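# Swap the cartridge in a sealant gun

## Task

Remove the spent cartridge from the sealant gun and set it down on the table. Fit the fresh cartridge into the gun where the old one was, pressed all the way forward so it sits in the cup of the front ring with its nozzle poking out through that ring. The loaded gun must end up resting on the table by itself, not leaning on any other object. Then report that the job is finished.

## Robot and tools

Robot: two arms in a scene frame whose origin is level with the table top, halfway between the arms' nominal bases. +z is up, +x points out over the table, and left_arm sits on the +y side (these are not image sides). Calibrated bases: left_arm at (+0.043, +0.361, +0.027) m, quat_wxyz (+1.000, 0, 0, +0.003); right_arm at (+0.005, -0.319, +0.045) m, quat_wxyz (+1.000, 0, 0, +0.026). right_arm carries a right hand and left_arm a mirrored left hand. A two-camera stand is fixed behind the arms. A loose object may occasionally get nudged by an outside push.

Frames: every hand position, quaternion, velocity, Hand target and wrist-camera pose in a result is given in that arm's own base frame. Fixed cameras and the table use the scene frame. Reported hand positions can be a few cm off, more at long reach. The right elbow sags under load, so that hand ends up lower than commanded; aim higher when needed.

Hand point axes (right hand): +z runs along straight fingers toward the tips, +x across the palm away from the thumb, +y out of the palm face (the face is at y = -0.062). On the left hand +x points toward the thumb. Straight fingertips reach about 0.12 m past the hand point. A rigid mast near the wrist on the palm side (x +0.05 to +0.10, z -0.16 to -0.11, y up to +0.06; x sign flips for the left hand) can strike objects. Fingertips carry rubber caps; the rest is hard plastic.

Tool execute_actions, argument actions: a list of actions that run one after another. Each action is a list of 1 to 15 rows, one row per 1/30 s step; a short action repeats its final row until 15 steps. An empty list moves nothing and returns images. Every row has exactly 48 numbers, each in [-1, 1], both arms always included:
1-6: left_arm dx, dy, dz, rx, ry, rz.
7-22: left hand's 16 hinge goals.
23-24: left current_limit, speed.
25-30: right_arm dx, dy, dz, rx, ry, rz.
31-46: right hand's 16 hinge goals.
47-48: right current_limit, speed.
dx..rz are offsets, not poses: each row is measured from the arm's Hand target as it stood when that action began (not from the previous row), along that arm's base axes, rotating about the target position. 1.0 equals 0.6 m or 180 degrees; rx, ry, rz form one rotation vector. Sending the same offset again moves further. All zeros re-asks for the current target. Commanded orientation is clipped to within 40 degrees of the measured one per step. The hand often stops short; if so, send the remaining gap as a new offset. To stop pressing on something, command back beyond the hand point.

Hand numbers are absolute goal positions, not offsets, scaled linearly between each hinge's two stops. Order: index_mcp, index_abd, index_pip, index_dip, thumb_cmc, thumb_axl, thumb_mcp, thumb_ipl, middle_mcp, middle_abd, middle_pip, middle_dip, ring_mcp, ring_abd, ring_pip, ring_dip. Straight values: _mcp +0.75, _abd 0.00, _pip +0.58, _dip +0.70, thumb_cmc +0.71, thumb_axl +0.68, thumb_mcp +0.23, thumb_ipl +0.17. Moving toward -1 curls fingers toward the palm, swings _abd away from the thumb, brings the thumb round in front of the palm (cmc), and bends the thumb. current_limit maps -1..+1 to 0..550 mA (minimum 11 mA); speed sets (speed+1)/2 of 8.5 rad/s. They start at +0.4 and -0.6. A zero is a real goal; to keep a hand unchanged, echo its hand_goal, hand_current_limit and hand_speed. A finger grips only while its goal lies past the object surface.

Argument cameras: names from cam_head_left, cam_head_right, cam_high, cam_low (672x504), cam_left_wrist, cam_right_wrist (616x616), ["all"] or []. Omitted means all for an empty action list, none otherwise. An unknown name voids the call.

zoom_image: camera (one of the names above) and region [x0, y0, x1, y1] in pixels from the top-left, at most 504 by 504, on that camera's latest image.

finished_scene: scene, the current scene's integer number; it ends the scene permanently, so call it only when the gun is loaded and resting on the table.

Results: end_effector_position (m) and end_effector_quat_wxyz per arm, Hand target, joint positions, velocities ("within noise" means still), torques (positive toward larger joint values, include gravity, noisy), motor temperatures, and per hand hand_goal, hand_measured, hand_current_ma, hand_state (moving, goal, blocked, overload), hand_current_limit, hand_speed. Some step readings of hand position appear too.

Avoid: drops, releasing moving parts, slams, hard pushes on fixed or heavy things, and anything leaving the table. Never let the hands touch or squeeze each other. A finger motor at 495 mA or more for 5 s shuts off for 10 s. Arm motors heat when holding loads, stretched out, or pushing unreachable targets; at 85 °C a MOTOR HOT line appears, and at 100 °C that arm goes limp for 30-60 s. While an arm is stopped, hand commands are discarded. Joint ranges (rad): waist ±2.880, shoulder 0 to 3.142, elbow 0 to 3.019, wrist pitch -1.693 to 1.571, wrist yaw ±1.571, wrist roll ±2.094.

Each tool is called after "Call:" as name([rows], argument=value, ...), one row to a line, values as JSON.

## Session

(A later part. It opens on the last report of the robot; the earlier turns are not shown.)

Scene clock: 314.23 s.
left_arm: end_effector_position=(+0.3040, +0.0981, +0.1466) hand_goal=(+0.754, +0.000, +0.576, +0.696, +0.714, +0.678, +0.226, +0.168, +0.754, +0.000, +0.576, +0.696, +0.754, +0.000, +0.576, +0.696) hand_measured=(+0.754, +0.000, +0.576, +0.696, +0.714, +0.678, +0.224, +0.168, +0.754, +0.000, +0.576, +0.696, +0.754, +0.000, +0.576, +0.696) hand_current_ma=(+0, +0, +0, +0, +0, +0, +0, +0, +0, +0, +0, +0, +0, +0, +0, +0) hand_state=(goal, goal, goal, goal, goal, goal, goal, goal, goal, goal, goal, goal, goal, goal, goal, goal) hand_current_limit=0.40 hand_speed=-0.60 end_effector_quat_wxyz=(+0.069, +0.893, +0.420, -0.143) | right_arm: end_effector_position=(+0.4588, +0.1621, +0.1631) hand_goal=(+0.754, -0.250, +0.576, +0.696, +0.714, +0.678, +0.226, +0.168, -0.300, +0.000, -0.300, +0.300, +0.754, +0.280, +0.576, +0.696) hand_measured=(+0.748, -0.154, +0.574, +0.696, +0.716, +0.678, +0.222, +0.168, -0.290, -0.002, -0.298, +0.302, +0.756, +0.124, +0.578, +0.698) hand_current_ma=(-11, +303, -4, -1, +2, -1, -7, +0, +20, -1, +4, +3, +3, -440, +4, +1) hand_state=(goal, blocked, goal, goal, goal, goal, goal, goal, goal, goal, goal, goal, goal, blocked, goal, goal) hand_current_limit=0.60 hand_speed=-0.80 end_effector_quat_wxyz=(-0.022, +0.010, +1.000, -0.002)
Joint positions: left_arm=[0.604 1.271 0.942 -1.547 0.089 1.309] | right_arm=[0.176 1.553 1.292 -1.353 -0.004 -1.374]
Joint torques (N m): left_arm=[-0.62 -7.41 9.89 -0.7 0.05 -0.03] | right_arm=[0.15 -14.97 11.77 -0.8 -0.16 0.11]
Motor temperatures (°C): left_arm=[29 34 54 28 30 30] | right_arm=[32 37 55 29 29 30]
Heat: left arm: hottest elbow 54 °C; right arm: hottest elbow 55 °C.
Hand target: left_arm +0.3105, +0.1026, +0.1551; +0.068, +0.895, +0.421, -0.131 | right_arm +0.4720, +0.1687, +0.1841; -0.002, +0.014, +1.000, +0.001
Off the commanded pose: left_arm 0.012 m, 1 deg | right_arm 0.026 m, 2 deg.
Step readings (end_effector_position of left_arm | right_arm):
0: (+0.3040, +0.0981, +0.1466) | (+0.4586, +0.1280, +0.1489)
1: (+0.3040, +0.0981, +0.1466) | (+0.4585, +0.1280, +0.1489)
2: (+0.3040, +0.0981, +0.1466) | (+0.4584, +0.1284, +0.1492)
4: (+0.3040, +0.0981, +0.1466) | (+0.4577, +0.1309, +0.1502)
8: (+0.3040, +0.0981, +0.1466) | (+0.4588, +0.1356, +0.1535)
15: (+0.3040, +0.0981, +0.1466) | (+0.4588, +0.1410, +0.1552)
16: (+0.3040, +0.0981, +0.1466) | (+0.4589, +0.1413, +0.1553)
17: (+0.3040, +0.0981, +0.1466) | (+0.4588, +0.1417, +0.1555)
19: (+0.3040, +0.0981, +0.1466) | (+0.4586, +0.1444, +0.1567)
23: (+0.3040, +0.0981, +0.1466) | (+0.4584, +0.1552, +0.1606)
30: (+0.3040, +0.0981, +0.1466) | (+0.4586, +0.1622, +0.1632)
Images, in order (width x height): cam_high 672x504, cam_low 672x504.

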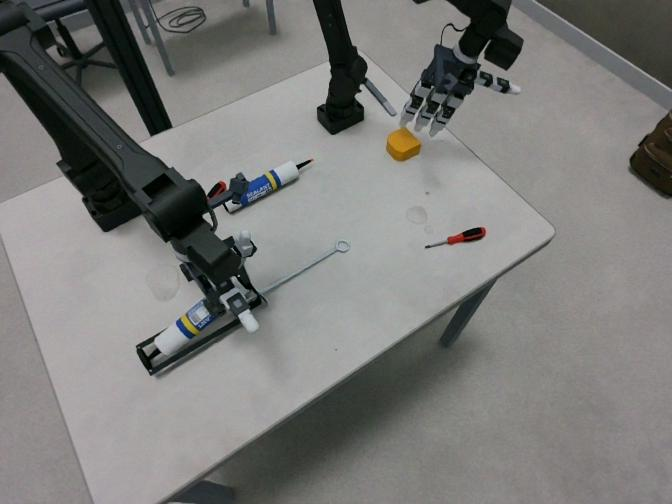

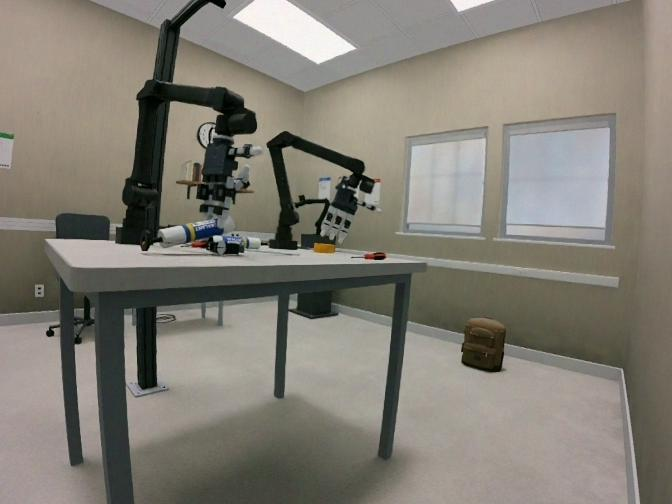

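Call:
execute_actions([
  [[0,0,0,0,0,0,0.754,0,0.576,0.696,0.714,0.678,0.226,0.168,0.754,0,0.576,0.696,0.754,0,0.576,0.696,0.4,-0.6,0,0.033,0.01,0,0,0,0.754,-0.25,0.576,0.696,0.714,0.678,0.226,0.168,-0.3,0,-0.3,0.3,0.754,0.28,0.576,0.696,0.6,-0.8]],
  [[0,0,0,0,0,0,0.754,0,0.576,0.696,0.714,0.678,0.226,0.168,0.754,0,0.576,0.696,0.754,0,0.576,0.696,0.4,-0.6,0,0.025,0.03,0,0,0,0.754,-0.25,0.576,0.696,0.714,0.678,0.226,0.168,-0.3,0,-0.3,0.3,0.754,0.28,0.576,0.696,0.6,-0.8]],
  [[0,0,0,0,0,0,0.754,0,0.576,0.696,0.714,0.678,0.226,0.168,0.754,0,0.576,0.696,0.754,0,0.576,0.696,0.4,-0.6,0,0,0.07,0,0,0,0.754,-0.25,0.576,0.696,0.714,0.678,0.226,0.168,-0.3,0,-0.3,0.3,0.754,0.28,0.576,0.696,0.6,-0.8]],
  [[0,0,0,0,0,0,0.754,0,0.576,0.696,0.714,0.678,0.226,0.168,0.754,0,0.576,0.696,0.754,0,0.576,0.696,0.4,-0.6,0,0,0.07,0,0,0,0.754,-0.25,0.576,0.696,0.714,0.678,0.226,0.168,-0.3,0,-0.3,0.3,0.754,0.28,0.576,0.696,0.6,-0.8]],
], cameras=["cam_low","cam_high","cam_head_left"])

Call:
zoom_image(camera="cam_low", region=[140, 165, 270, 275])

Scene clock: 324.70 s.
left_arm: end_effector_position=(+0.3040, +0.0981, +0.1466) hand_goal=(+0.754, +0.000, +0.576, +0.696, +0.714, +0.678, +0.226, +0.168, +0.754, +0.000, +0.576, +0.696, +0.754, +0.000, +0.576, +0.696) hand_measured=(+0.754, +0.000, +0.576, +0.696, +0.714, +0.678, +0.224, +0.168, +0.754, +0.000, +0.576, +0.696, +0.754, +0.000, +0.576, +0.696) hand_current_ma=(+0, +0, +0, +0, +0, +0, +0, +0, +0, +0, +0, +0, +0, +0, +0, +0) hand_state=(goal, goal, goal, goal, goal, goal, goal, goal, goal, goal, goal, goal, goal, goal, goal, goal) hand_current_limit=0.40 hand_speed=-0.60 end_effector_quat_wxyz=(+0.069, +0.893, +0.420, -0.143) | right_arm: end_effector_position=(+0.4653, +0.1956, +0.2749) hand_goal=(+0.754, -0.250, +0.576, +0.696, +0.714, +0.678, +0.226, +0.168, -0.300, +0.000, -0.300, +0.300, +0.754, +0.280, +0.576, +0.696) hand_measured=(+0.750, -0.154, +0.574, +0.694, +0.716, +0.678, +0.222, +0.168, -0.290, -0.002, -0.298, +0.302, +0.756, +0.148, +0.578, +0.698) hand_current_ma=(-8, +302, -5, -3, +1, -1, -7, +0, +20, -1, +4, +3, +2, -440, +2, +2) hand_state=(goal, blocked, goal, goal, goal, goal, goal, goal, goal, goal, goal, goal, goal, blocked, goal, goal) hand_current_limit=0.60 hand_speed=-0.80 end_effector_quat_wxyz=(-0.016, +0.013, +1.000, -0.002)
Joint positions: left_arm=[0.604 1.271 0.942 -1.547 0.089 1.309] | right_arm=[0.247 1.547 1.58 -1.637 -0.004 -1.299]
Joint torques (N m): left_arm=[-0.5 -7.47 9.92 -0.75 0.05 -0.03] | right_arm=[0.38 -14.68 12.08 -0.77 -0.14 0.13]
Motor temperatures (°C): left_arm=[29 34 54 28 30 30] | right_arm=[32 37 56 29 29 30]
Heat: left arm: hottest elbow 54 °C; right arm: hottest elbow 56 °C.
Hand target: left_arm +0.3105, +0.1026, +0.1551; +0.068, +0.895, +0.421, -0.131 | right_arm +0.4721, +0.2034, +0.2921; -0.002, +0.014, +1.000, +0.001
Off the commanded pose: left_arm 0.012 m, 1 deg | right_arm 0.020 m, 2 deg.
Step readings (end_effector_position of left_arm | right_arm):
0: (+0.3040, +0.0981, +0.1466) | (+0.4589, +0.1621, +0.1633)
1: (+0.3040, +0.0981, +0.1466) | (+0.4589, +0.1620, +0.1633)
2: (+0.3040, +0.0981, +0.1466) | (+0.4587, +0.1634, +0.1637)
4: (+0.3040, +0.0981, +0.1466) | (+0.4587, +0.1653, +0.1650)
8: (+0.3040, +0.0981, +0.1466) | (+0.4594, +0.1743, +0.1699)
15: (+0.3040, +0.0981, +0.1466) | (+0.4594, +0.1814, +0.1727)
16: (+0.3040, +0.0981, +0.1466) | (+0.4594, +0.1814, +0.1728)
17: (+0.3040, +0.0981, +0.1466) | (+0.4589, +0.1821, +0.1737)
19: (+0.3040, +0.0981, +0.1466) | (+0.4580, +0.1838, +0.1766)
23: (+0.3040, +0.0981, +0.1466) | (+0.4604, +0.1899, +0.1863)
30: (+0.3040, +0.0981, +0.1466) | (+0.4615, +0.1948, +0.1915)
31: (+0.3040, +0.0981, +0.1466) | (+0.4612, +0.1947, +0.1916)
32: (+0.3040, +0.0981, +0.1466) | (+0.4603, +0.1945, +0.1934)
34: (+0.3040, +0.0981, +0.1466) | (+0.4579, +0.1939, +0.1991)
38: (+0.3040, +0.0981, +0.1466) | (+0.4621, +0.1949, +0.2187)
45: (+0.3040, +0.0981, +0.1466) | (+0.4649, +0.1955, +0.2316)
46: (+0.3040, +0.0981, +0.1466) | (+0.4645, +0.1954, +0.2317)
47: (+0.3040, +0.0981, +0.1466) | (+0.4631, +0.1951, +0.2333)
49: (+0.3040, +0.0981, +0.1466) | (+0.4600, +0.1943, +0.2394)
53: (+0.3040, +0.0981, +0.1466) | (+0.4634, +0.1951, +0.2613)
60: (+0.3040, +0.0981, +0.1466) | (+0.4664, +0.1959, +0.2750)
Images, in order (width x height): cam_head_left 672x504, cam_high 672x504, cam_low 672x504.

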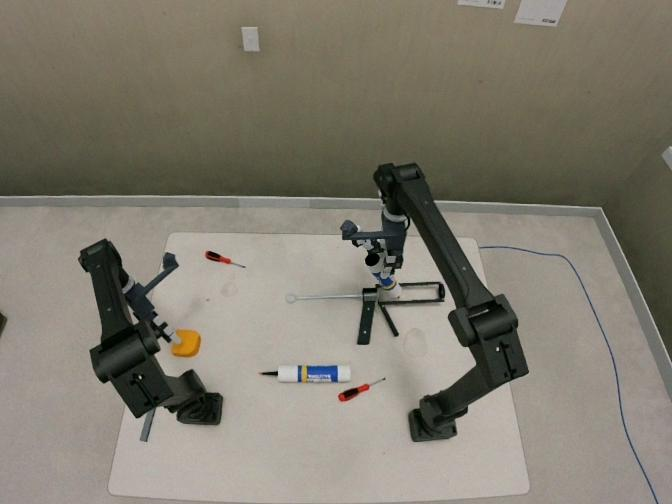

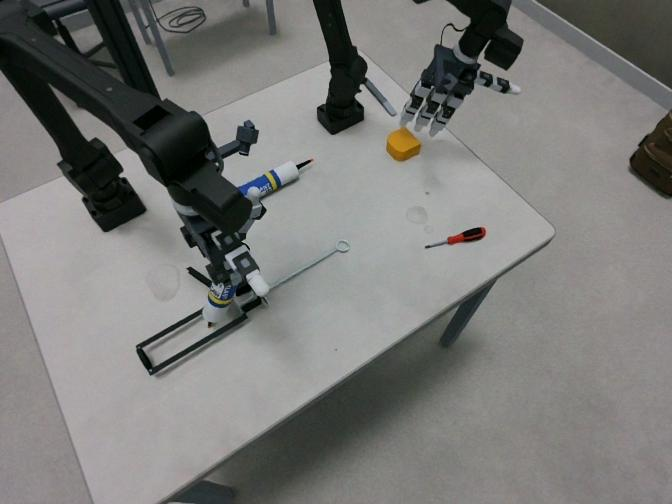

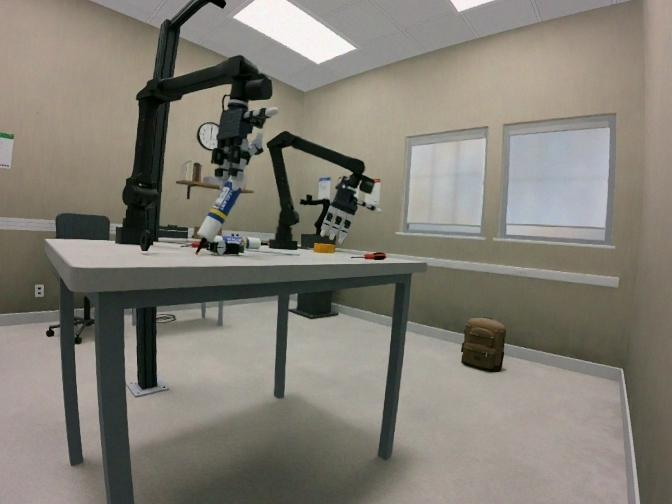

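Scaled by 3.877 from the camera's 672x504 image, which has a finer 960x720 frame.

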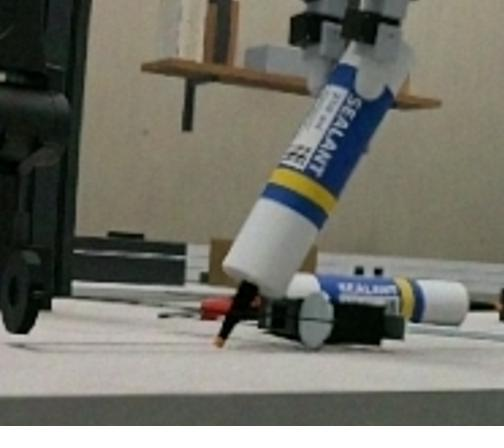

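Call:
execute_actions([
  [[0,0,0,0,0,0,0.754,0,0.576,0.696,0.714,0.678,0.226,0.168,0.754,0,0.576,0.696,0.754,0,0.576,0.696,0.4,-0.6,0,0,0.07,0,0,0,0.754,-0.25,0.576,0.696,0.714,0.678,0.226,0.168,-0.3,0,-0.3,0.3,0.754,0.28,0.576,0.696,0.6,-0.8]],
  [[0,0,0,0,0,0,0.754,0,0.576,0.696,0.714,0.678,0.226,0.168,0.754,0,0.576,0.696,0.754,0,0.576,0.696,0.4,-0.6,0,0.02,0.06,0,0,0,0.754,-0.25,0.576,0.696,0.714,0.678,0.226,0.168,-0.3,0,-0.3,0.3,0.754,0.28,0.576,0.696,0.6,-0.8]],
  [[0,0,0,0,0,0,0.754,0,0.576,0.696,0.714,0.678,0.226,0.168,0.754,0,0.576,0.696,0.754,0,0.576,0.696,0.4,-0.6,-0.0289,0.08,0.02,0,0,0,0.754,-0.25,0.576,0.696,0.714,0.678,0.226,0.168,-0.3,0,-0.3,0.3,0.754,0.28,0.576,0.696,0.6,-0.8]],
  [[0,0,0,0,0,0,0.754,0,0.576,0.696,0.714,0.678,0.226,0.168,0.754,0,0.576,0.696,0.754,0,0.576,0.696,0.4,-0.6,-0.0289,0.085,0,0,0,0,0.754,-0.25,0.576,0.696,0.714,0.678,0.226,0.168,-0.3,0,-0.3,0.3,0.754,0.28,0.576,0.696,0.6,-0.8]],
  [[0,0,0,0,0,0,0.754,0,0.576,0.696,0.714,0.678,0.226,0.168,0.754,0,0.576,0.696,0.754,0,0.576,0.696,0.4,-0.6,-0.0289,0.085,0,0,0,0,0.754,-0.25,0.576,0.696,0.714,0.678,0.226,0.168,-0.3,0,-0.3,0.3,0.754,0.28,0.576,0.696,0.6,-0.8]],
  [[0,0,0,0,0,0,0.754,0,0.576,0.696,0.714,0.678,0.226,0.168,0.754,0,0.576,0.696,0.754,0,0.576,0.696,0.4,-0.6,-0.0289,0.085,0,0,0,0,0.754,-0.25,0.576,0.696,0.714,0.678,0.226,0.168,-0.3,0,-0.3,0.3,0.754,0.28,0.576,0.696,0.6,-0.8]],
  [[0,0,0,0,0,0,0.754,0,0.576,0.696,0.714,0.678,0.226,0.168,0.754,0,0.576,0.696,0.754,0,0.576,0.696,0.4,-0.6,-0.0289,0.085,0,0,0,0,0.754,-0.25,0.576,0.696,0.714,0.678,0.226,0.168,-0.3,0,-0.3,0.3,0.754,0.28,0.576,0.696,0.6,-0.8]],
], cameras=["cam_low","cam_high","cam_head_left"])

Scene clock: 358.83 s.
left_arm: end_effector_position=(+0.3040, +0.0981, +0.1466) hand_goal=(+0.754, +0.000, +0.576, +0.696, +0.714, +0.678, +0.226, +0.168, +0.754, +0.000, +0.576, +0.696, +0.754, +0.000, +0.576, +0.696) hand_measured=(+0.754, +0.000, +0.576, +0.696, +0.714, +0.678, +0.224, +0.168, +0.754, +0.000, +0.576, +0.696, +0.754, +0.000, +0.576, +0.696) hand_current_ma=(+0, +0, +0, +0, +0, +0, +0, +0, +0, +0, +0, +0, +0, +0, +0, +0) hand_state=(goal, goal, goal, goal, goal, goal, goal, goal, goal, goal, goal, goal, goal, goal, goal, goal) hand_current_limit=0.40 hand_speed=-0.60 end_effector_quat_wxyz=(+0.069, +0.893, +0.420, -0.143) | right_arm: end_effector_position=(+0.3760, +0.4609, +0.3723) hand_goal=(+0.754, -0.250, +0.576, +0.696, +0.714, +0.678, +0.226, +0.168, -0.300, +0.000, -0.300, +0.300, +0.754, +0.280, +0.576, +0.696) hand_measured=(+0.754, -0.248, +0.574, +0.694, +0.716, +0.678, +0.222, +0.168, -0.290, -0.002, -0.298, +0.302, +0.754, +0.276, +0.578, +0.698) hand_current_ma=(-1, +4, -3, -3, +2, -1, -7, +0, +20, -1, +4, +3, -1, -6, +2, +2) hand_state=(goal, goal, goal, goal, goal, goal, goal, goal, goal, goal, goal, goal, goal, goal, goal, goal) hand_current_limit=0.60 hand_speed=-0.80 end_effector_quat_wxyz=(+0.045, +0.007, +0.997, +0.059)
Joint positions: left_arm=[0.604 1.271 0.942 -1.547 0.089 1.309] | right_arm=[0.814 1.627 1.893 -1.688 -0.015 -0.742]
Joint torques (N m): left_arm=[-0.56 -7.41 9.91 -0.73 0.05 -0.04] | right_arm=[-0.91 -14.86 12.26 -0.05 -0.16 0.14]
Motor temperatures (°C): left_arm=[29 34 54 28 30 30] | right_arm=[32 36 60 29 29 30]
Heat: left arm: hottest elbow 54 °C; right arm: hottest elbow 60 °C.
Hand target: left_arm +0.3105, +0.1026, +0.1551; +0.068, +0.895, +0.421, -0.131 | right_arm +0.3853, +0.4673, +0.3821; -0.002, +0.014, +1.000, +0.001
Off the commanded pose: left_arm 0.012 m, 1 deg | right_arm 0.015 m, 9 deg.
joint sent to its limit (right arm) — joint 4 (wrist pitch), lower limit. The joint targets are off in orientation, not in position.
Step readings (end_effector_position of left_arm | right_arm):
0: (+0.3040, +0.0981, +0.1466) | (+0.4653, +0.1956, +0.2749)
1: (+0.3040, +0.0981, +0.1466) | (+0.4652, +0.1956, +0.2750)
2: (+0.3040, +0.0981, +0.1466) | (+0.4648, +0.1955, +0.2764)
4: (+0.3040, +0.0981, +0.1466) | (+0.4636, +0.1955, +0.2807)
8: (+0.3040, +0.0981, +0.1466) | (+0.4665, +0.1968, +0.2988)
15: (+0.3040, +0.0981, +0.1466) | (+0.4671, +0.1971, +0.3173)
16: (+0.3040, +0.0981, +0.1466) | (+0.4672, +0.1972, +0.3178)
17: (+0.3040, +0.0981, +0.1466) | (+0.4672, +0.1981, +0.3188)
19: (+0.3040, +0.0981, +0.1466) | (+0.4678, +0.2004, +0.3216)
23: (+0.3040, +0.0981, +0.1466) | (+0.4699, +0.2046, +0.3345)
30: (+0.3040, +0.0981, +0.1466) | (+0.4688, +0.2075, +0.3504)
31: (+0.3040, +0.0981, +0.1466) | (+0.4688, +0.2078, +0.3509)
32: (+0.3040, +0.0981, +0.1466) | (+0.4688, +0.2094, +0.3511)
34: (+0.3040, +0.0981, +0.1466) | (+0.4668, +0.2167, +0.3513)
38: (+0.3040, +0.0981, +0.1466) | (+0.4546, +0.2462, +0.3518)
45: (+0.3040, +0.0981, +0.1466) | (+0.4482, +0.2642, +0.3562)
46: (+0.3040, +0.0981, +0.1466) | (+0.4486, +0.2641, +0.3566)
47: (+0.3040, +0.0981, +0.1466) | (+0.4483, +0.2662, +0.3571)
49: (+0.3040, +0.0981, +0.1466) | (+0.4478, +0.2704, +0.3578)
53: (+0.3040, +0.0981, +0.1466) | (+0.4363, +0.2946, +0.3609)
60: (+0.3040, +0.0981, +0.1466) | (+0.4278, +0.3124, +0.3655)
61: (+0.3040, +0.0981, +0.1466) | (+0.4283, +0.3123, +0.3658)
62: (+0.3040, +0.0981, +0.1466) | (+0.4277, +0.3143, +0.3665)
64: (+0.3040, +0.0981, +0.1466) | (+0.4275, +0.3187, +0.3683)
68: (+0.3040, +0.0981, +0.1466) | (+0.4159, +0.3429, +0.3737)
75: (+0.3040, +0.0981, +0.1466) | (+0.4075, +0.3609, +0.3742)
76: (+0.3040, +0.0981, +0.1466) | (+0.4083, +0.3609, +0.3737)
77: (+0.3040, +0.0981, +0.1466) | (+0.4081, +0.3630, +0.3734)
79: (+0.3040, +0.0981, +0.1466) | (+0.4096, +0.3683, +0.3739)
83: (+0.3040, +0.0981, +0.1466) | (+0.4006, +0.3930, +0.3742)
90: (+0.3040, +0.0981, +0.1466) | (+0.3912, +0.4109, +0.3695)
91: (+0.3040, +0.0981, +0.1466) | (+0.3917, +0.4111, +0.3695)
92: (+0.3040, +0.0981, +0.1466) | (+0.3916, +0.4130, +0.3703)
94: (+0.3040, +0.0981, +0.1466) | (+0.3933, +0.4189, +0.3735)
98: (+0.3040, +0.0981, +0.1466) | (+0.3850, +0.4423, +0.3779)
105: (+0.3040, +0.0981, +0.1466) | (+0.3741, +0.4605, +0.3714)
Images, in order (width x height): cam_head_left 672x504, cam_high 672x504, cam_low 672x504.

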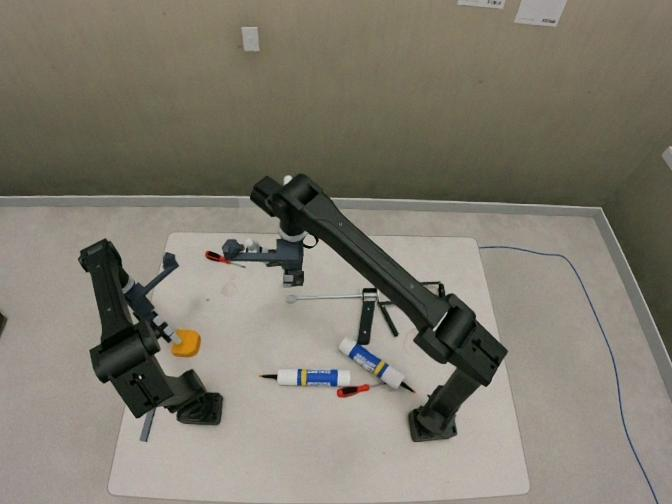

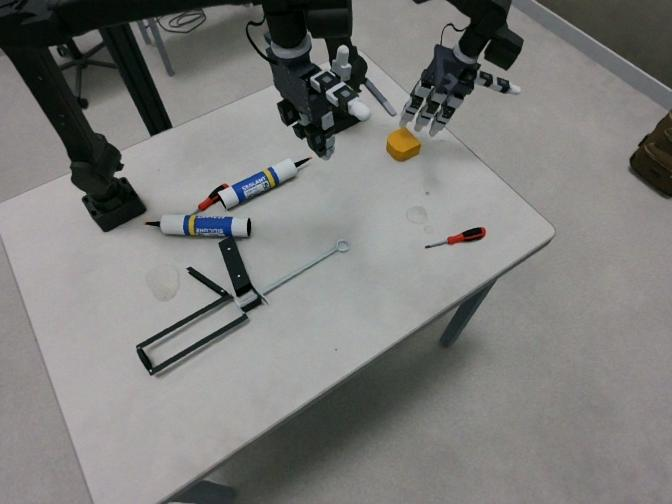

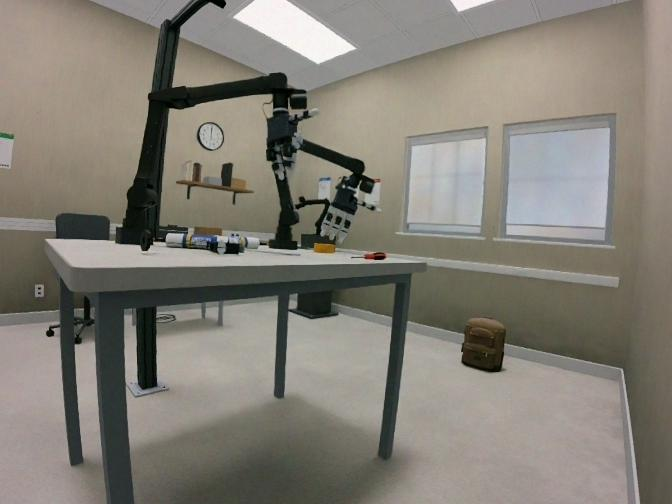

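Call:
zoom_image(camera="cam_head_left", region=[250, 320, 430, 420])

Call:
zoom_image(camera="cam_high", region=[130, 140, 330, 260])

Call:
zoom_image(camera="cam_high", region=[110, 250, 290, 390])

Scaled by 2.800 from the camera's 672x504 image, which has a finer 960x720 frame.

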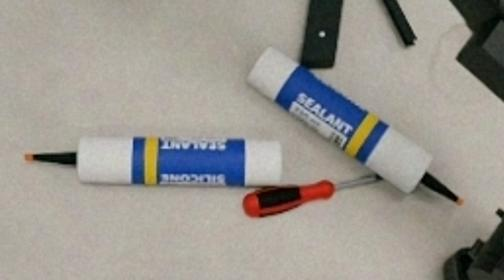

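Scaled by 2.520 from the camera's 672x504 image, which has a finer 960x720 frame.

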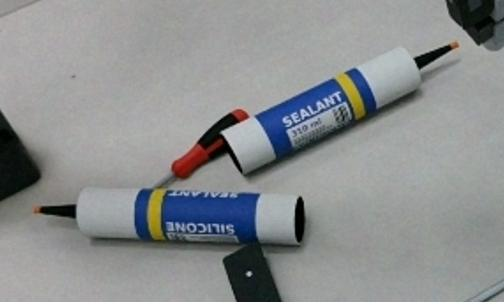

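Scaled by 2.800 from the camera's 672x504 image, which has a finer 960x720 frame.

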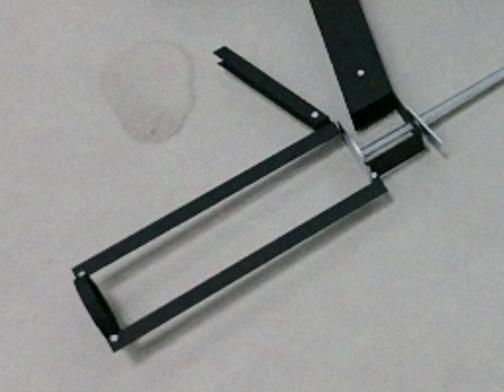

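Call:
execute_actions([
  [[0,0,0,0,0,0,0.754,0,0.576,0.696,0.714,0.678,0.226,0.168,0.754,0,0.576,0.696,0.754,0,0.576,0.696,0.4,-0.6,-0.04,-0.0258,-0.08,0,0,0,0.754,0.07,0.576,0.696,0.714,0.678,0.226,0.168,-0.3,0,-0.3,0.3,0.754,-0.05,0.576,0.696,0.4,-0.7]],
  [[0,0,0,0,0,0,0.754,0,0.576,0.696,0.714,0.678,0.226,0.168,0.754,0,0.576,0.696,0.754,0,0.576,0.696,0.4,-0.6,-0.08,-0.0258,-0.06,0,0,0,0.754,0.07,0.576,0.696,0.714,0.678,0.226,0.168,-0.3,0,-0.3,0.3,0.754,-0.05,0.576,0.696,0.4,-0.7]],
  [[0,0,0,0,0,0,0.754,0,0.576,0.696,0.714,0.678,0.226,0.168,0.754,0,0.576,0.696,0.754,0,0.576,0.696,0.4,-0.6,-0.1,-0.0258,-0.04,0,0,0,0.754,0.07,0.576,0.696,0.714,0.678,0.226,0.168,-0.3,0,-0.3,0.3,0.754,-0.05,0.576,0.696,0.4,-0.7]],
  [[0,0,0,0,0,0,0.754,0,0.576,0.696,0.714,0.678,0.226,0.168,0.754,0,0.576,0.696,0.754,0,0.576,0.696,0.4,-0.6,-0.1,-0.0258,-0.02,0,0,0,0.754,0.07,0.576,0.696,0.714,0.678,0.226,0.168,-0.3,0,-0.3,0.3,0.754,-0.05,0.576,0.696,0.4,-0.7]],
], cameras=["cam_high","cam_head_left","cam_right_wrist"])

Call:
zoom_image(camera="cam_head_left", region=[250, 320, 430, 420])

Call:
zoom_image(camera="cam_high", region=[130, 120, 330, 260])

Scene clock: 399.40 s.
left_arm: end_effector_position=(+0.3040, +0.0981, +0.1466) hand_goal=(+0.754, +0.000, +0.576, +0.696, +0.714, +0.678, +0.226, +0.168, +0.754, +0.000, +0.576, +0.696, +0.754, +0.000, +0.576, +0.696) hand_measured=(+0.754, +0.000, +0.576, +0.696, +0.714, +0.678, +0.224, +0.168, +0.754, +0.000, +0.576, +0.696, +0.754, +0.000, +0.576, +0.696) hand_current_ma=(+0, +0, +0, +0, +0, +0, +0, +0, +0, +0, +0, +0, +0, +0, +0, +0) hand_state=(goal, goal, goal, goal, goal, goal, goal, goal, goal, goal, goal, goal, goal, goal, goal, goal) hand_current_limit=0.40 hand_speed=-0.60 end_effector_quat_wxyz=(+0.069, +0.893, +0.420, -0.143) | right_arm: end_effector_position=(+0.1937, +0.4021, +0.2609) hand_goal=(+0.754, +0.070, +0.576, +0.696, +0.714, +0.678, +0.226, +0.168, -0.300, +0.000, -0.300, +0.300, +0.754, -0.050, +0.576, +0.696) hand_measured=(+0.754, +0.070, +0.574, +0.694, +0.714, +0.678, +0.222, +0.168, -0.290, -0.002, -0.298, +0.302, +0.752, -0.048, +0.578, +0.698) hand_current_ma=(-1, -1, -2, -3, +1, -1, -7, +0, +20, -1, +4, +3, -1, +2, +1, +2) hand_state=(goal, goal, goal, goal, goal, goal, goal, goal, goal, goal, goal, goal, goal, goal, goal, goal) hand_current_limit=0.40 hand_speed=-0.70 end_effector_quat_wxyz=(-0.007, +0.010, +1.000, -0.005)
Joint positions: left_arm=[0.604 1.271 0.942 -1.547 0.089 1.309] | right_arm=[1.078 1.289 1.279 -1.576 -0.007 -0.473]
Joint torques (N m): left_arm=[-0.5 -7.3 9.88 -0.73 0.05 -0.05] | right_arm=[-0.03 -10.64 8.57 0.39 0.05 0.18]
Motor temperatures (°C): left_arm=[29 34 54 28 30 30] | right_arm=[32 37 59 29 29 30]
Heat: left arm: hottest elbow 54 °C; right arm: hottest elbow 59 °C.
Hand target: left_arm +0.3105, +0.1026, +0.1551; +0.068, +0.895, +0.421, -0.131 | right_arm +0.1933, +0.4055, +0.2621; -0.002, +0.014, +1.000, +0.001
Off the commanded pose: left_arm 0.012 m, 1 deg | right_arm 0.004 m, 1 deg.
Step readings (end_effector_position of left_arm | right_arm):
0: (+0.3040, +0.0981, +0.1466) | (+0.3760, +0.4609, +0.3723)
1: (+0.3040, +0.0981, +0.1466) | (+0.3760, +0.4609, +0.3723)
2: (+0.3040, +0.0981, +0.1466) | (+0.3761, +0.4609, +0.3722)
4: (+0.3040, +0.0981, +0.1466) | (+0.3749, +0.4588, +0.3668)
8: (+0.3040, +0.0981, +0.1466) | (+0.3695, +0.4521, +0.3455)
15: (+0.3040, +0.0981, +0.1466) | (+0.3666, +0.4488, +0.3329)
16: (+0.3040, +0.0981, +0.1466) | (+0.3663, +0.4487, +0.3324)
17: (+0.3040, +0.0981, +0.1466) | (+0.3634, +0.4483, +0.3298)
19: (+0.3040, +0.0981, +0.1466) | (+0.3543, +0.4415, +0.3187)
23: (+0.3040, +0.0981, +0.1466) | (+0.3277, +0.4321, +0.2950)
30: (+0.3040, +0.0981, +0.1466) | (+0.3141, +0.4343, +0.2898)
31: (+0.3040, +0.0981, +0.1466) | (+0.3139, +0.4340, +0.2899)
32: (+0.3040, +0.0981, +0.1466) | (+0.3112, +0.4337, +0.2886)
34: (+0.3040, +0.0981, +0.1466) | (+0.3016, +0.4271, +0.2807)
38: (+0.3040, +0.0981, +0.1466) | (+0.2669, +0.4133, +0.2662)
45: (+0.3040, +0.0981, +0.1466) | (+0.2518, +0.4184, +0.2736)
46: (+0.3040, +0.0981, +0.1466) | (+0.2518, +0.4182, +0.2734)
47: (+0.3040, +0.0981, +0.1466) | (+0.2494, +0.4179, +0.2717)
49: (+0.3040, +0.0981, +0.1466) | (+0.2405, +0.4119, +0.2641)
53: (+0.3040, +0.0981, +0.1466) | (+0.2069, +0.4008, +0.2521)
60: (+0.3040, +0.0981, +0.1466) | (+0.1918, +0.4022, +0.2608)
Images, in order (width x height): cam_head_left 672x504, cam_high 672x504, cam_right_wrist 616x616.

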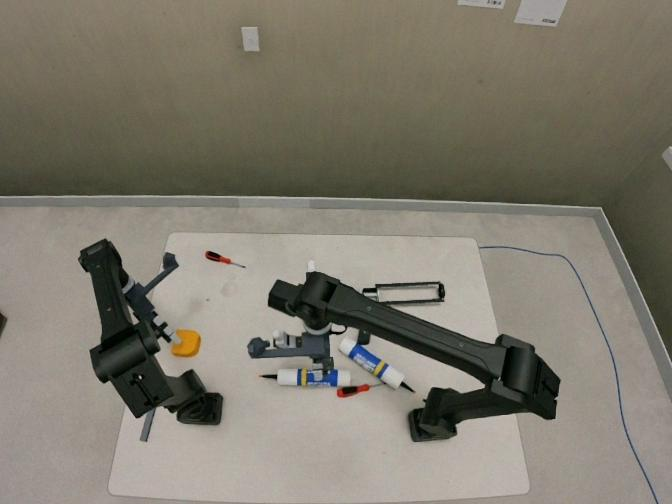

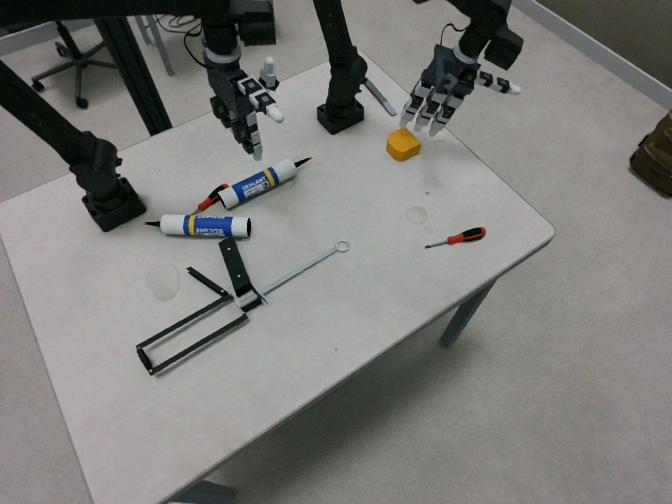

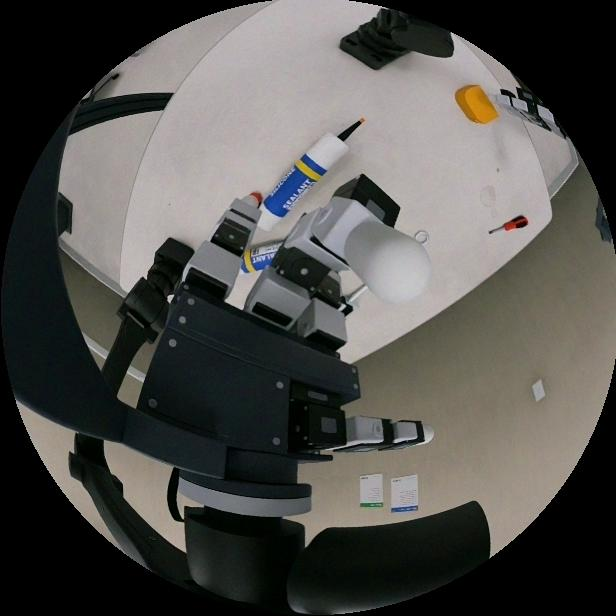

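Scaled by 2.800 from the camera's 672x504 image, which has a finer 960x720 frame.

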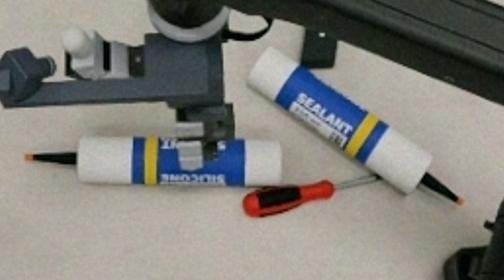

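Scaled by 2.520 from the camera's 672x504 image, which has a finer 960x720 frame.

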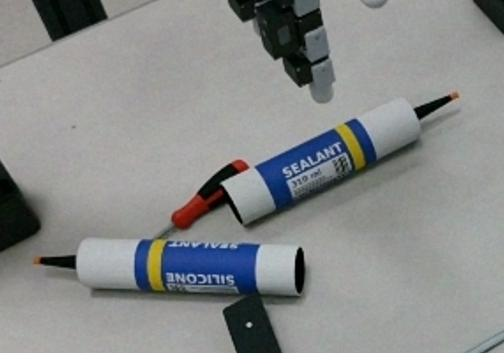

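Call:
execute_actions([
  [[0,0,0,0,0,0,0.754,0,0.576,0.696,0.714,0.678,0.226,0.168,0.754,0,0.576,0.696,0.754,0,0.576,0.696,0.4,-0.6,-0.0275,-0.02,-0.1,0,0,0,0.754,0.07,0.576,0.696,0.714,0.678,0.226,0.168,-0.3,0,-0.3,0.3,0.754,-0.05,0.576,0.696,0.4,-0.7]],
  [[0,0,0,0,0,0,0.754,0,0.576,0.696,0.714,0.678,0.226,0.168,0.754,0,0.576,0.696,0.754,0,0.576,0.696,0.4,-0.6,0,0,-0.08,0,0,0,0.754,0.07,0.576,0.696,0.714,0.678,0.226,0.168,-0.3,0,-0.3,0.3,0.754,-0.05,0.576,0.696,0.4,-0.7]],
], cameras=["cam_head_left","cam_high"])

Call:
zoom_image(camera="cam_head_left", region=[250, 340, 370, 420])

Call:
zoom_image(camera="cam_high", region=[180, 130, 320, 230])

Scene clock: 413.40 s.
left_arm: end_effector_position=(+0.3040, +0.0981, +0.1466) hand_goal=(+0.754, +0.000, +0.576, +0.696, +0.714, +0.678, +0.226, +0.168, +0.754, +0.000, +0.576, +0.696, +0.754, +0.000, +0.576, +0.696) hand_measured=(+0.754, +0.000, +0.576, +0.696, +0.714, +0.678, +0.224, +0.168, +0.754, +0.000, +0.576, +0.696, +0.754, +0.000, +0.576, +0.696) hand_current_ma=(+0, +0, +0, +0, +0, +0, +0, +0, +0, +0, +0, +0, +0, +0, +0, +0) hand_state=(goal, goal, goal, goal, goal, goal, goal, goal, goal, goal, goal, goal, goal, goal, goal, goal) hand_current_limit=0.40 hand_speed=-0.60 end_effector_quat_wxyz=(+0.069, +0.893, +0.420, -0.143) | right_arm: end_effector_position=(+0.1788, +0.3867, +0.1573) hand_goal=(+0.754, +0.070, +0.576, +0.696, +0.714, +0.678, +0.226, +0.168, -0.300, +0.000, -0.300, +0.300, +0.754, -0.050, +0.576, +0.696) hand_measured=(+0.752, +0.070, +0.574, +0.694, +0.714, +0.678, +0.222, +0.168, -0.290, -0.002, -0.298, +0.302, +0.752, -0.048, +0.578, +0.698) hand_current_ma=(-2, -1, -2, -3, +1, -1, -7, +0, +20, -1, +4, +3, -2, +2, +1, +2) hand_state=(goal, goal, goal, goal, goal, goal, goal, goal, goal, goal, goal, goal, goal, goal, goal, goal) hand_current_limit=0.40 hand_speed=-0.70 end_effector_quat_wxyz=(-0.004, +0.014, +1.000, +0.000)
Joint positions: left_arm=[0.604 1.271 0.942 -1.547 0.089 1.309] | right_arm=[1.098 1.267 0.983 -1.29 -0.007 -0.446]
Joint torques (N m): left_arm=[-0.67 -7.36 9.87 -0.73 0.05 -0.03] | right_arm=[0.62 -8.12 8.73 0.62 0.03 0.14]
Motor temperatures (°C): left_arm=[29 34 54 28 30 30] | right_arm=[32 37 60 29 29 30]
Heat: left arm: hottest elbow 54 °C; right arm: hottest elbow 60 °C.
Hand target: left_arm +0.3105, +0.1026, +0.1551; +0.068, +0.895, +0.421, -0.131 | right_arm +0.1768, +0.3935, +0.1541; -0.002, +0.014, +1.000, +0.001
Off the commanded pose: left_arm 0.012 m, 1 deg | right_arm 0.008 m, 0 deg.
Step readings (end_effector_position of left_arm | right_arm):
0: (+0.3040, +0.0981, +0.1466) | (+0.1937, +0.4021, +0.2609)
1: (+0.3040, +0.0981, +0.1466) | (+0.1937, +0.4019, +0.2600)
2: (+0.3040, +0.0981, +0.1466) | (+0.1937, +0.4023, +0.2568)
4: (+0.3040, +0.0981, +0.1466) | (+0.1907, +0.4003, +0.2445)
8: (+0.3040, +0.0981, +0.1466) | (+0.1804, +0.3852, +0.2063)
15: (+0.3040, +0.0981, +0.1466) | (+0.1780, +0.3860, +0.1956)
16: (+0.3040, +0.0981, +0.1466) | (+0.1784, +0.3865, +0.1956)
17: (+0.3040, +0.0981, +0.1466) | (+0.1790, +0.3876, +0.1937)
19: (+0.3040, +0.0981, +0.1466) | (+0.1805, +0.3905, +0.1878)
23: (+0.3040, +0.0981, +0.1466) | (+0.1779, +0.3853, +0.1658)
30: (+0.3040, +0.0981, +0.1466) | (+0.1784, +0.3860, +0.1570)
Images, in order (width x height): cam_head_left 672x504, cam_high 672x504.

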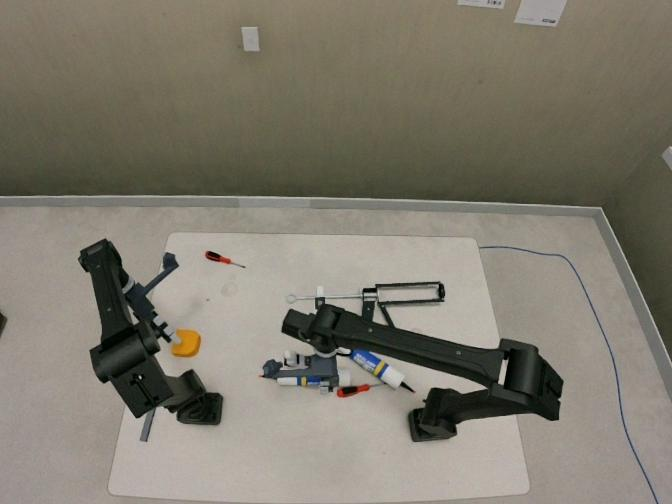

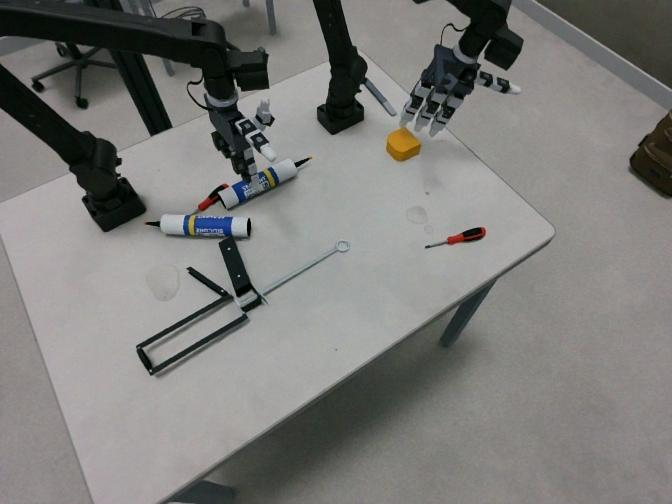

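Scaled by 4.200 from the camera's 672x504 image, which has a finer 960x720 frame.

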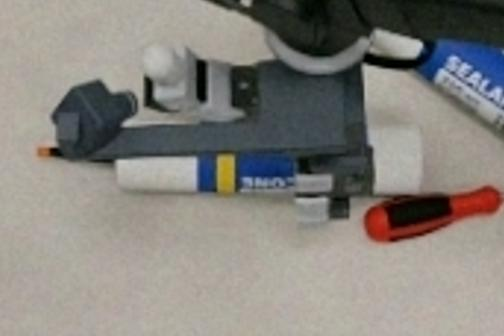

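Scaled by 3.600 from the camera's 672x504 image, which has a finer 960x720 frame.

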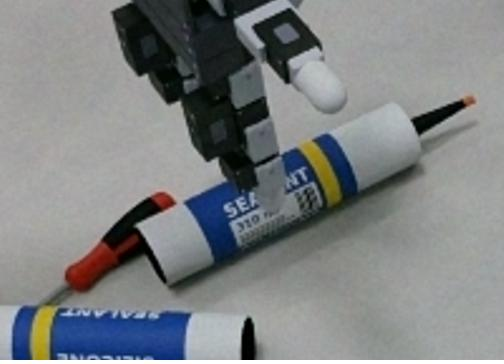

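Call:
execute_actions([
  [[0,0,0,0,0,0,0.754,0,0.576,0.696,0.714,0.678,0.226,0.168,0.754,0,0.576,0.696,0.754,0,0.576,0.696,0.4,-0.6,0,0.012,-0.065,0,0,0,0.754,0.07,0.576,0.696,0.714,0.678,0.226,0.168,-0.3,0,-0.3,0.3,0.754,-0.05,0.576,0.696,0.4,-0.7]],
  [[0,0,0,0,0,0,0.754,0,0.576,0.696,0.714,0.678,0.226,0.168,0.754,0,0.576,0.696,0.754,0,0.576,0.696,0.4,-0.6,0,0,-0.05,0,0,0,0.754,0.07,0.576,0.696,0.714,0.678,0.226,0.168,-0.3,0,-0.3,0.3,0.754,-0.05,0.576,0.696,0.4,-0.7]],
], cameras=["cam_head_left","cam_high","cam_head_right"])

Call:
zoom_image(camera="cam_head_left", region=[250, 340, 370, 420])

Call:
zoom_image(camera="cam_high", region=[180, 130, 320, 230])

Scene clock: 422.57 s.
left_arm: end_effector_position=(+0.3040, +0.0981, +0.1466) hand_goal=(+0.754, +0.000, +0.576, +0.696, +0.714, +0.678, +0.226, +0.168, +0.754, +0.000, +0.576, +0.696, +0.754, +0.000, +0.576, +0.696) hand_measured=(+0.754, +0.000, +0.576, +0.696, +0.714, +0.678, +0.224, +0.168, +0.754, +0.000, +0.576, +0.696, +0.754, +0.000, +0.576, +0.696) hand_current_ma=(+0, +0, +0, +0, +0, +0, +0, +0, +0, +0, +0, +0, +0, +0, +0, +0) hand_state=(goal, goal, goal, goal, goal, goal, goal, goal, goal, goal, goal, goal, goal, goal, goal, goal) hand_current_limit=0.40 hand_speed=-0.60 end_effector_quat_wxyz=(+0.069, +0.893, +0.420, -0.143) | right_arm: end_effector_position=(+0.1797, +0.3951, +0.0892) hand_goal=(+0.754, +0.070, +0.576, +0.696, +0.714, +0.678, +0.226, +0.168, -0.300, +0.000, -0.300, +0.300, +0.754, -0.050, +0.576, +0.696) hand_measured=(+0.752, +0.070, +0.574, +0.694, +0.714, +0.678, +0.222, +0.168, -0.290, -0.002, -0.298, +0.302, +0.752, -0.048, +0.578, +0.698) hand_current_ma=(-2, -1, -2, -3, +1, -1, -7, +0, +20, -1, +4, +3, -2, +2, +1, +2) hand_state=(goal, goal, goal, goal, goal, goal, goal, goal, goal, goal, goal, goal, goal, goal, goal, goal) hand_current_limit=0.40 hand_speed=-0.70 end_effector_quat_wxyz=(-0.004, +0.014, +1.000, +0.001)
Joint positions: left_arm=[0.604 1.271 0.942 -1.547 0.089 1.309] | right_arm=[1.107 1.362 0.876 -1.087 -0.007 -0.437]
Joint torques (N m): left_arm=[-0.56 -7.3 9.92 -0.77 0.05 -0.03] | right_arm=[0.67 -9.41 7.94 0.47 0.02 0.12]
Motor temperatures (°C): left_arm=[29 34 54 28 30 30] | right_arm=[32 36 59 29 29 30]
Heat: left arm: hottest elbow 54 °C; right arm: hottest elbow 59 °C.
Hand target: left_arm +0.3105, +0.1026, +0.1551; +0.068, +0.895, +0.421, -0.131 | right_arm +0.1768, +0.4007, +0.0851; -0.002, +0.014, +1.000, +0.001
Off the commanded pose: left_arm 0.012 m, 1 deg | right_arm 0.008 m, 0 deg.
Step readings (end_effector_position of left_arm | right_arm):
0: (+0.3040, +0.0981, +0.1466) | (+0.1788, +0.3867, +0.1573)
1: (+0.3040, +0.0981, +0.1466) | (+0.1790, +0.3869, +0.1572)
2: (+0.3040, +0.0981, +0.1466) | (+0.1795, +0.3879, +0.1562)
4: (+0.3040, +0.0981, +0.1466) | (+0.1806, +0.3916, +0.1517)
8: (+0.3040, +0.0981, +0.1466) | (+0.1793, +0.3929, +0.1321)
15: (+0.3040, +0.0981, +0.1466) | (+0.1786, +0.3931, +0.1163)
16: (+0.3040, +0.0981, +0.1466) | (+0.1789, +0.3936, +0.1165)
17: (+0.3040, +0.0981, +0.1466) | (+0.1795, +0.3947, +0.1162)
19: (+0.3040, +0.0981, +0.1466) | (+0.1808, +0.3974, +0.1137)
23: (+0.3040, +0.0981, +0.1466) | (+0.1801, +0.3960, +0.1004)
30: (+0.3040, +0.0981, +0.1466) | (+0.1793, +0.3944, +0.0890)
Images, in order (width x height): cam_head_left 672x504, cam_head_right 672x504, cam_high 672x504.

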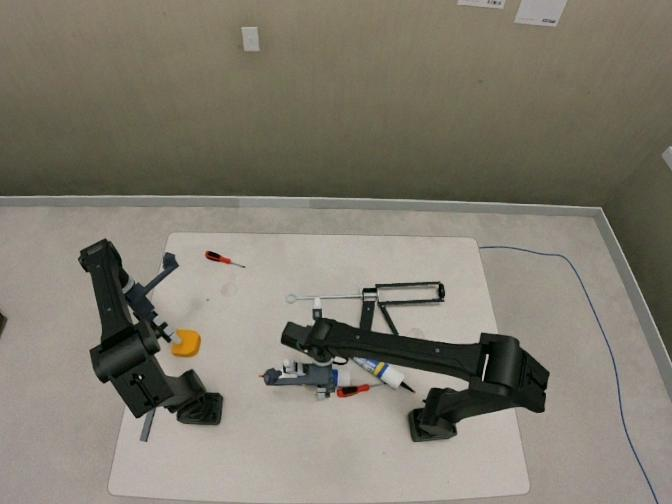

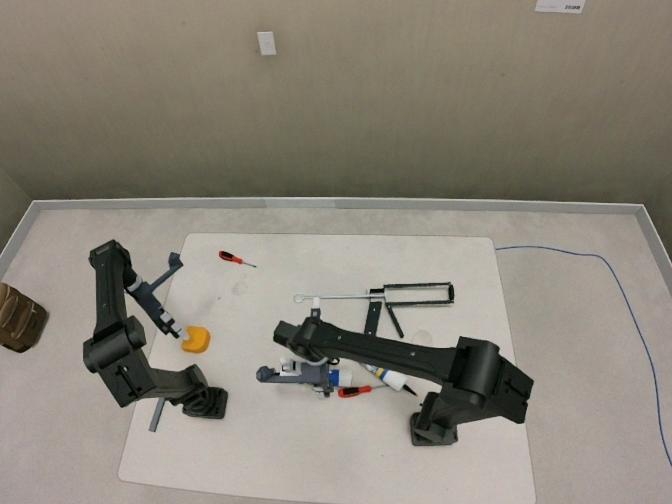

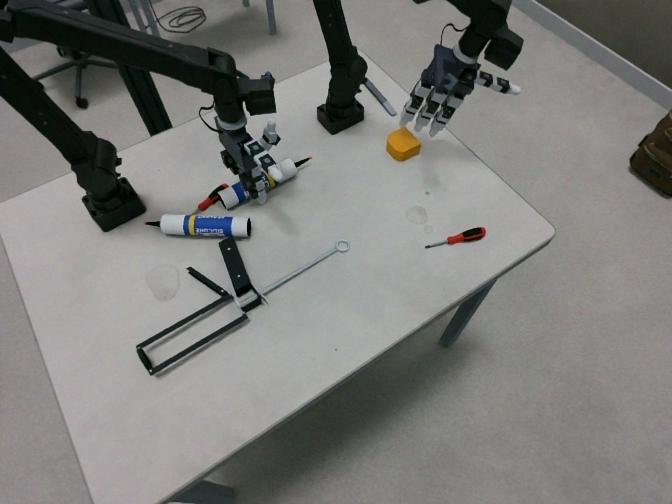

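Scaled by 4.200 from the camera's 672x504 image, which has a finer 960x720 frame.

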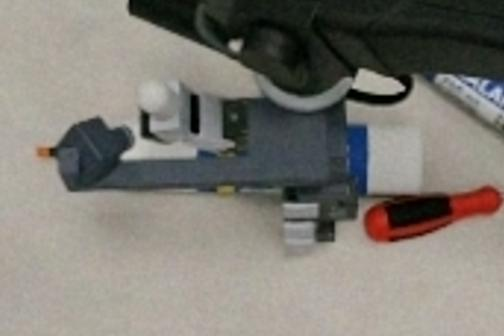

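Scaled by 3.600 from the camera's 672x504 image, which has a finer 960x720 frame.

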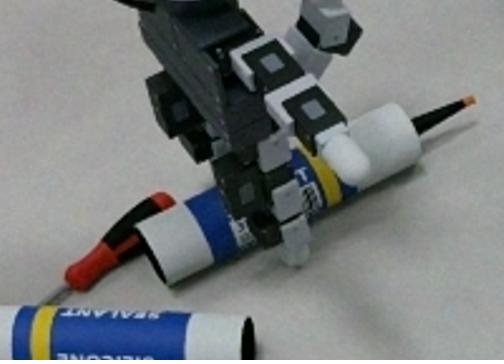

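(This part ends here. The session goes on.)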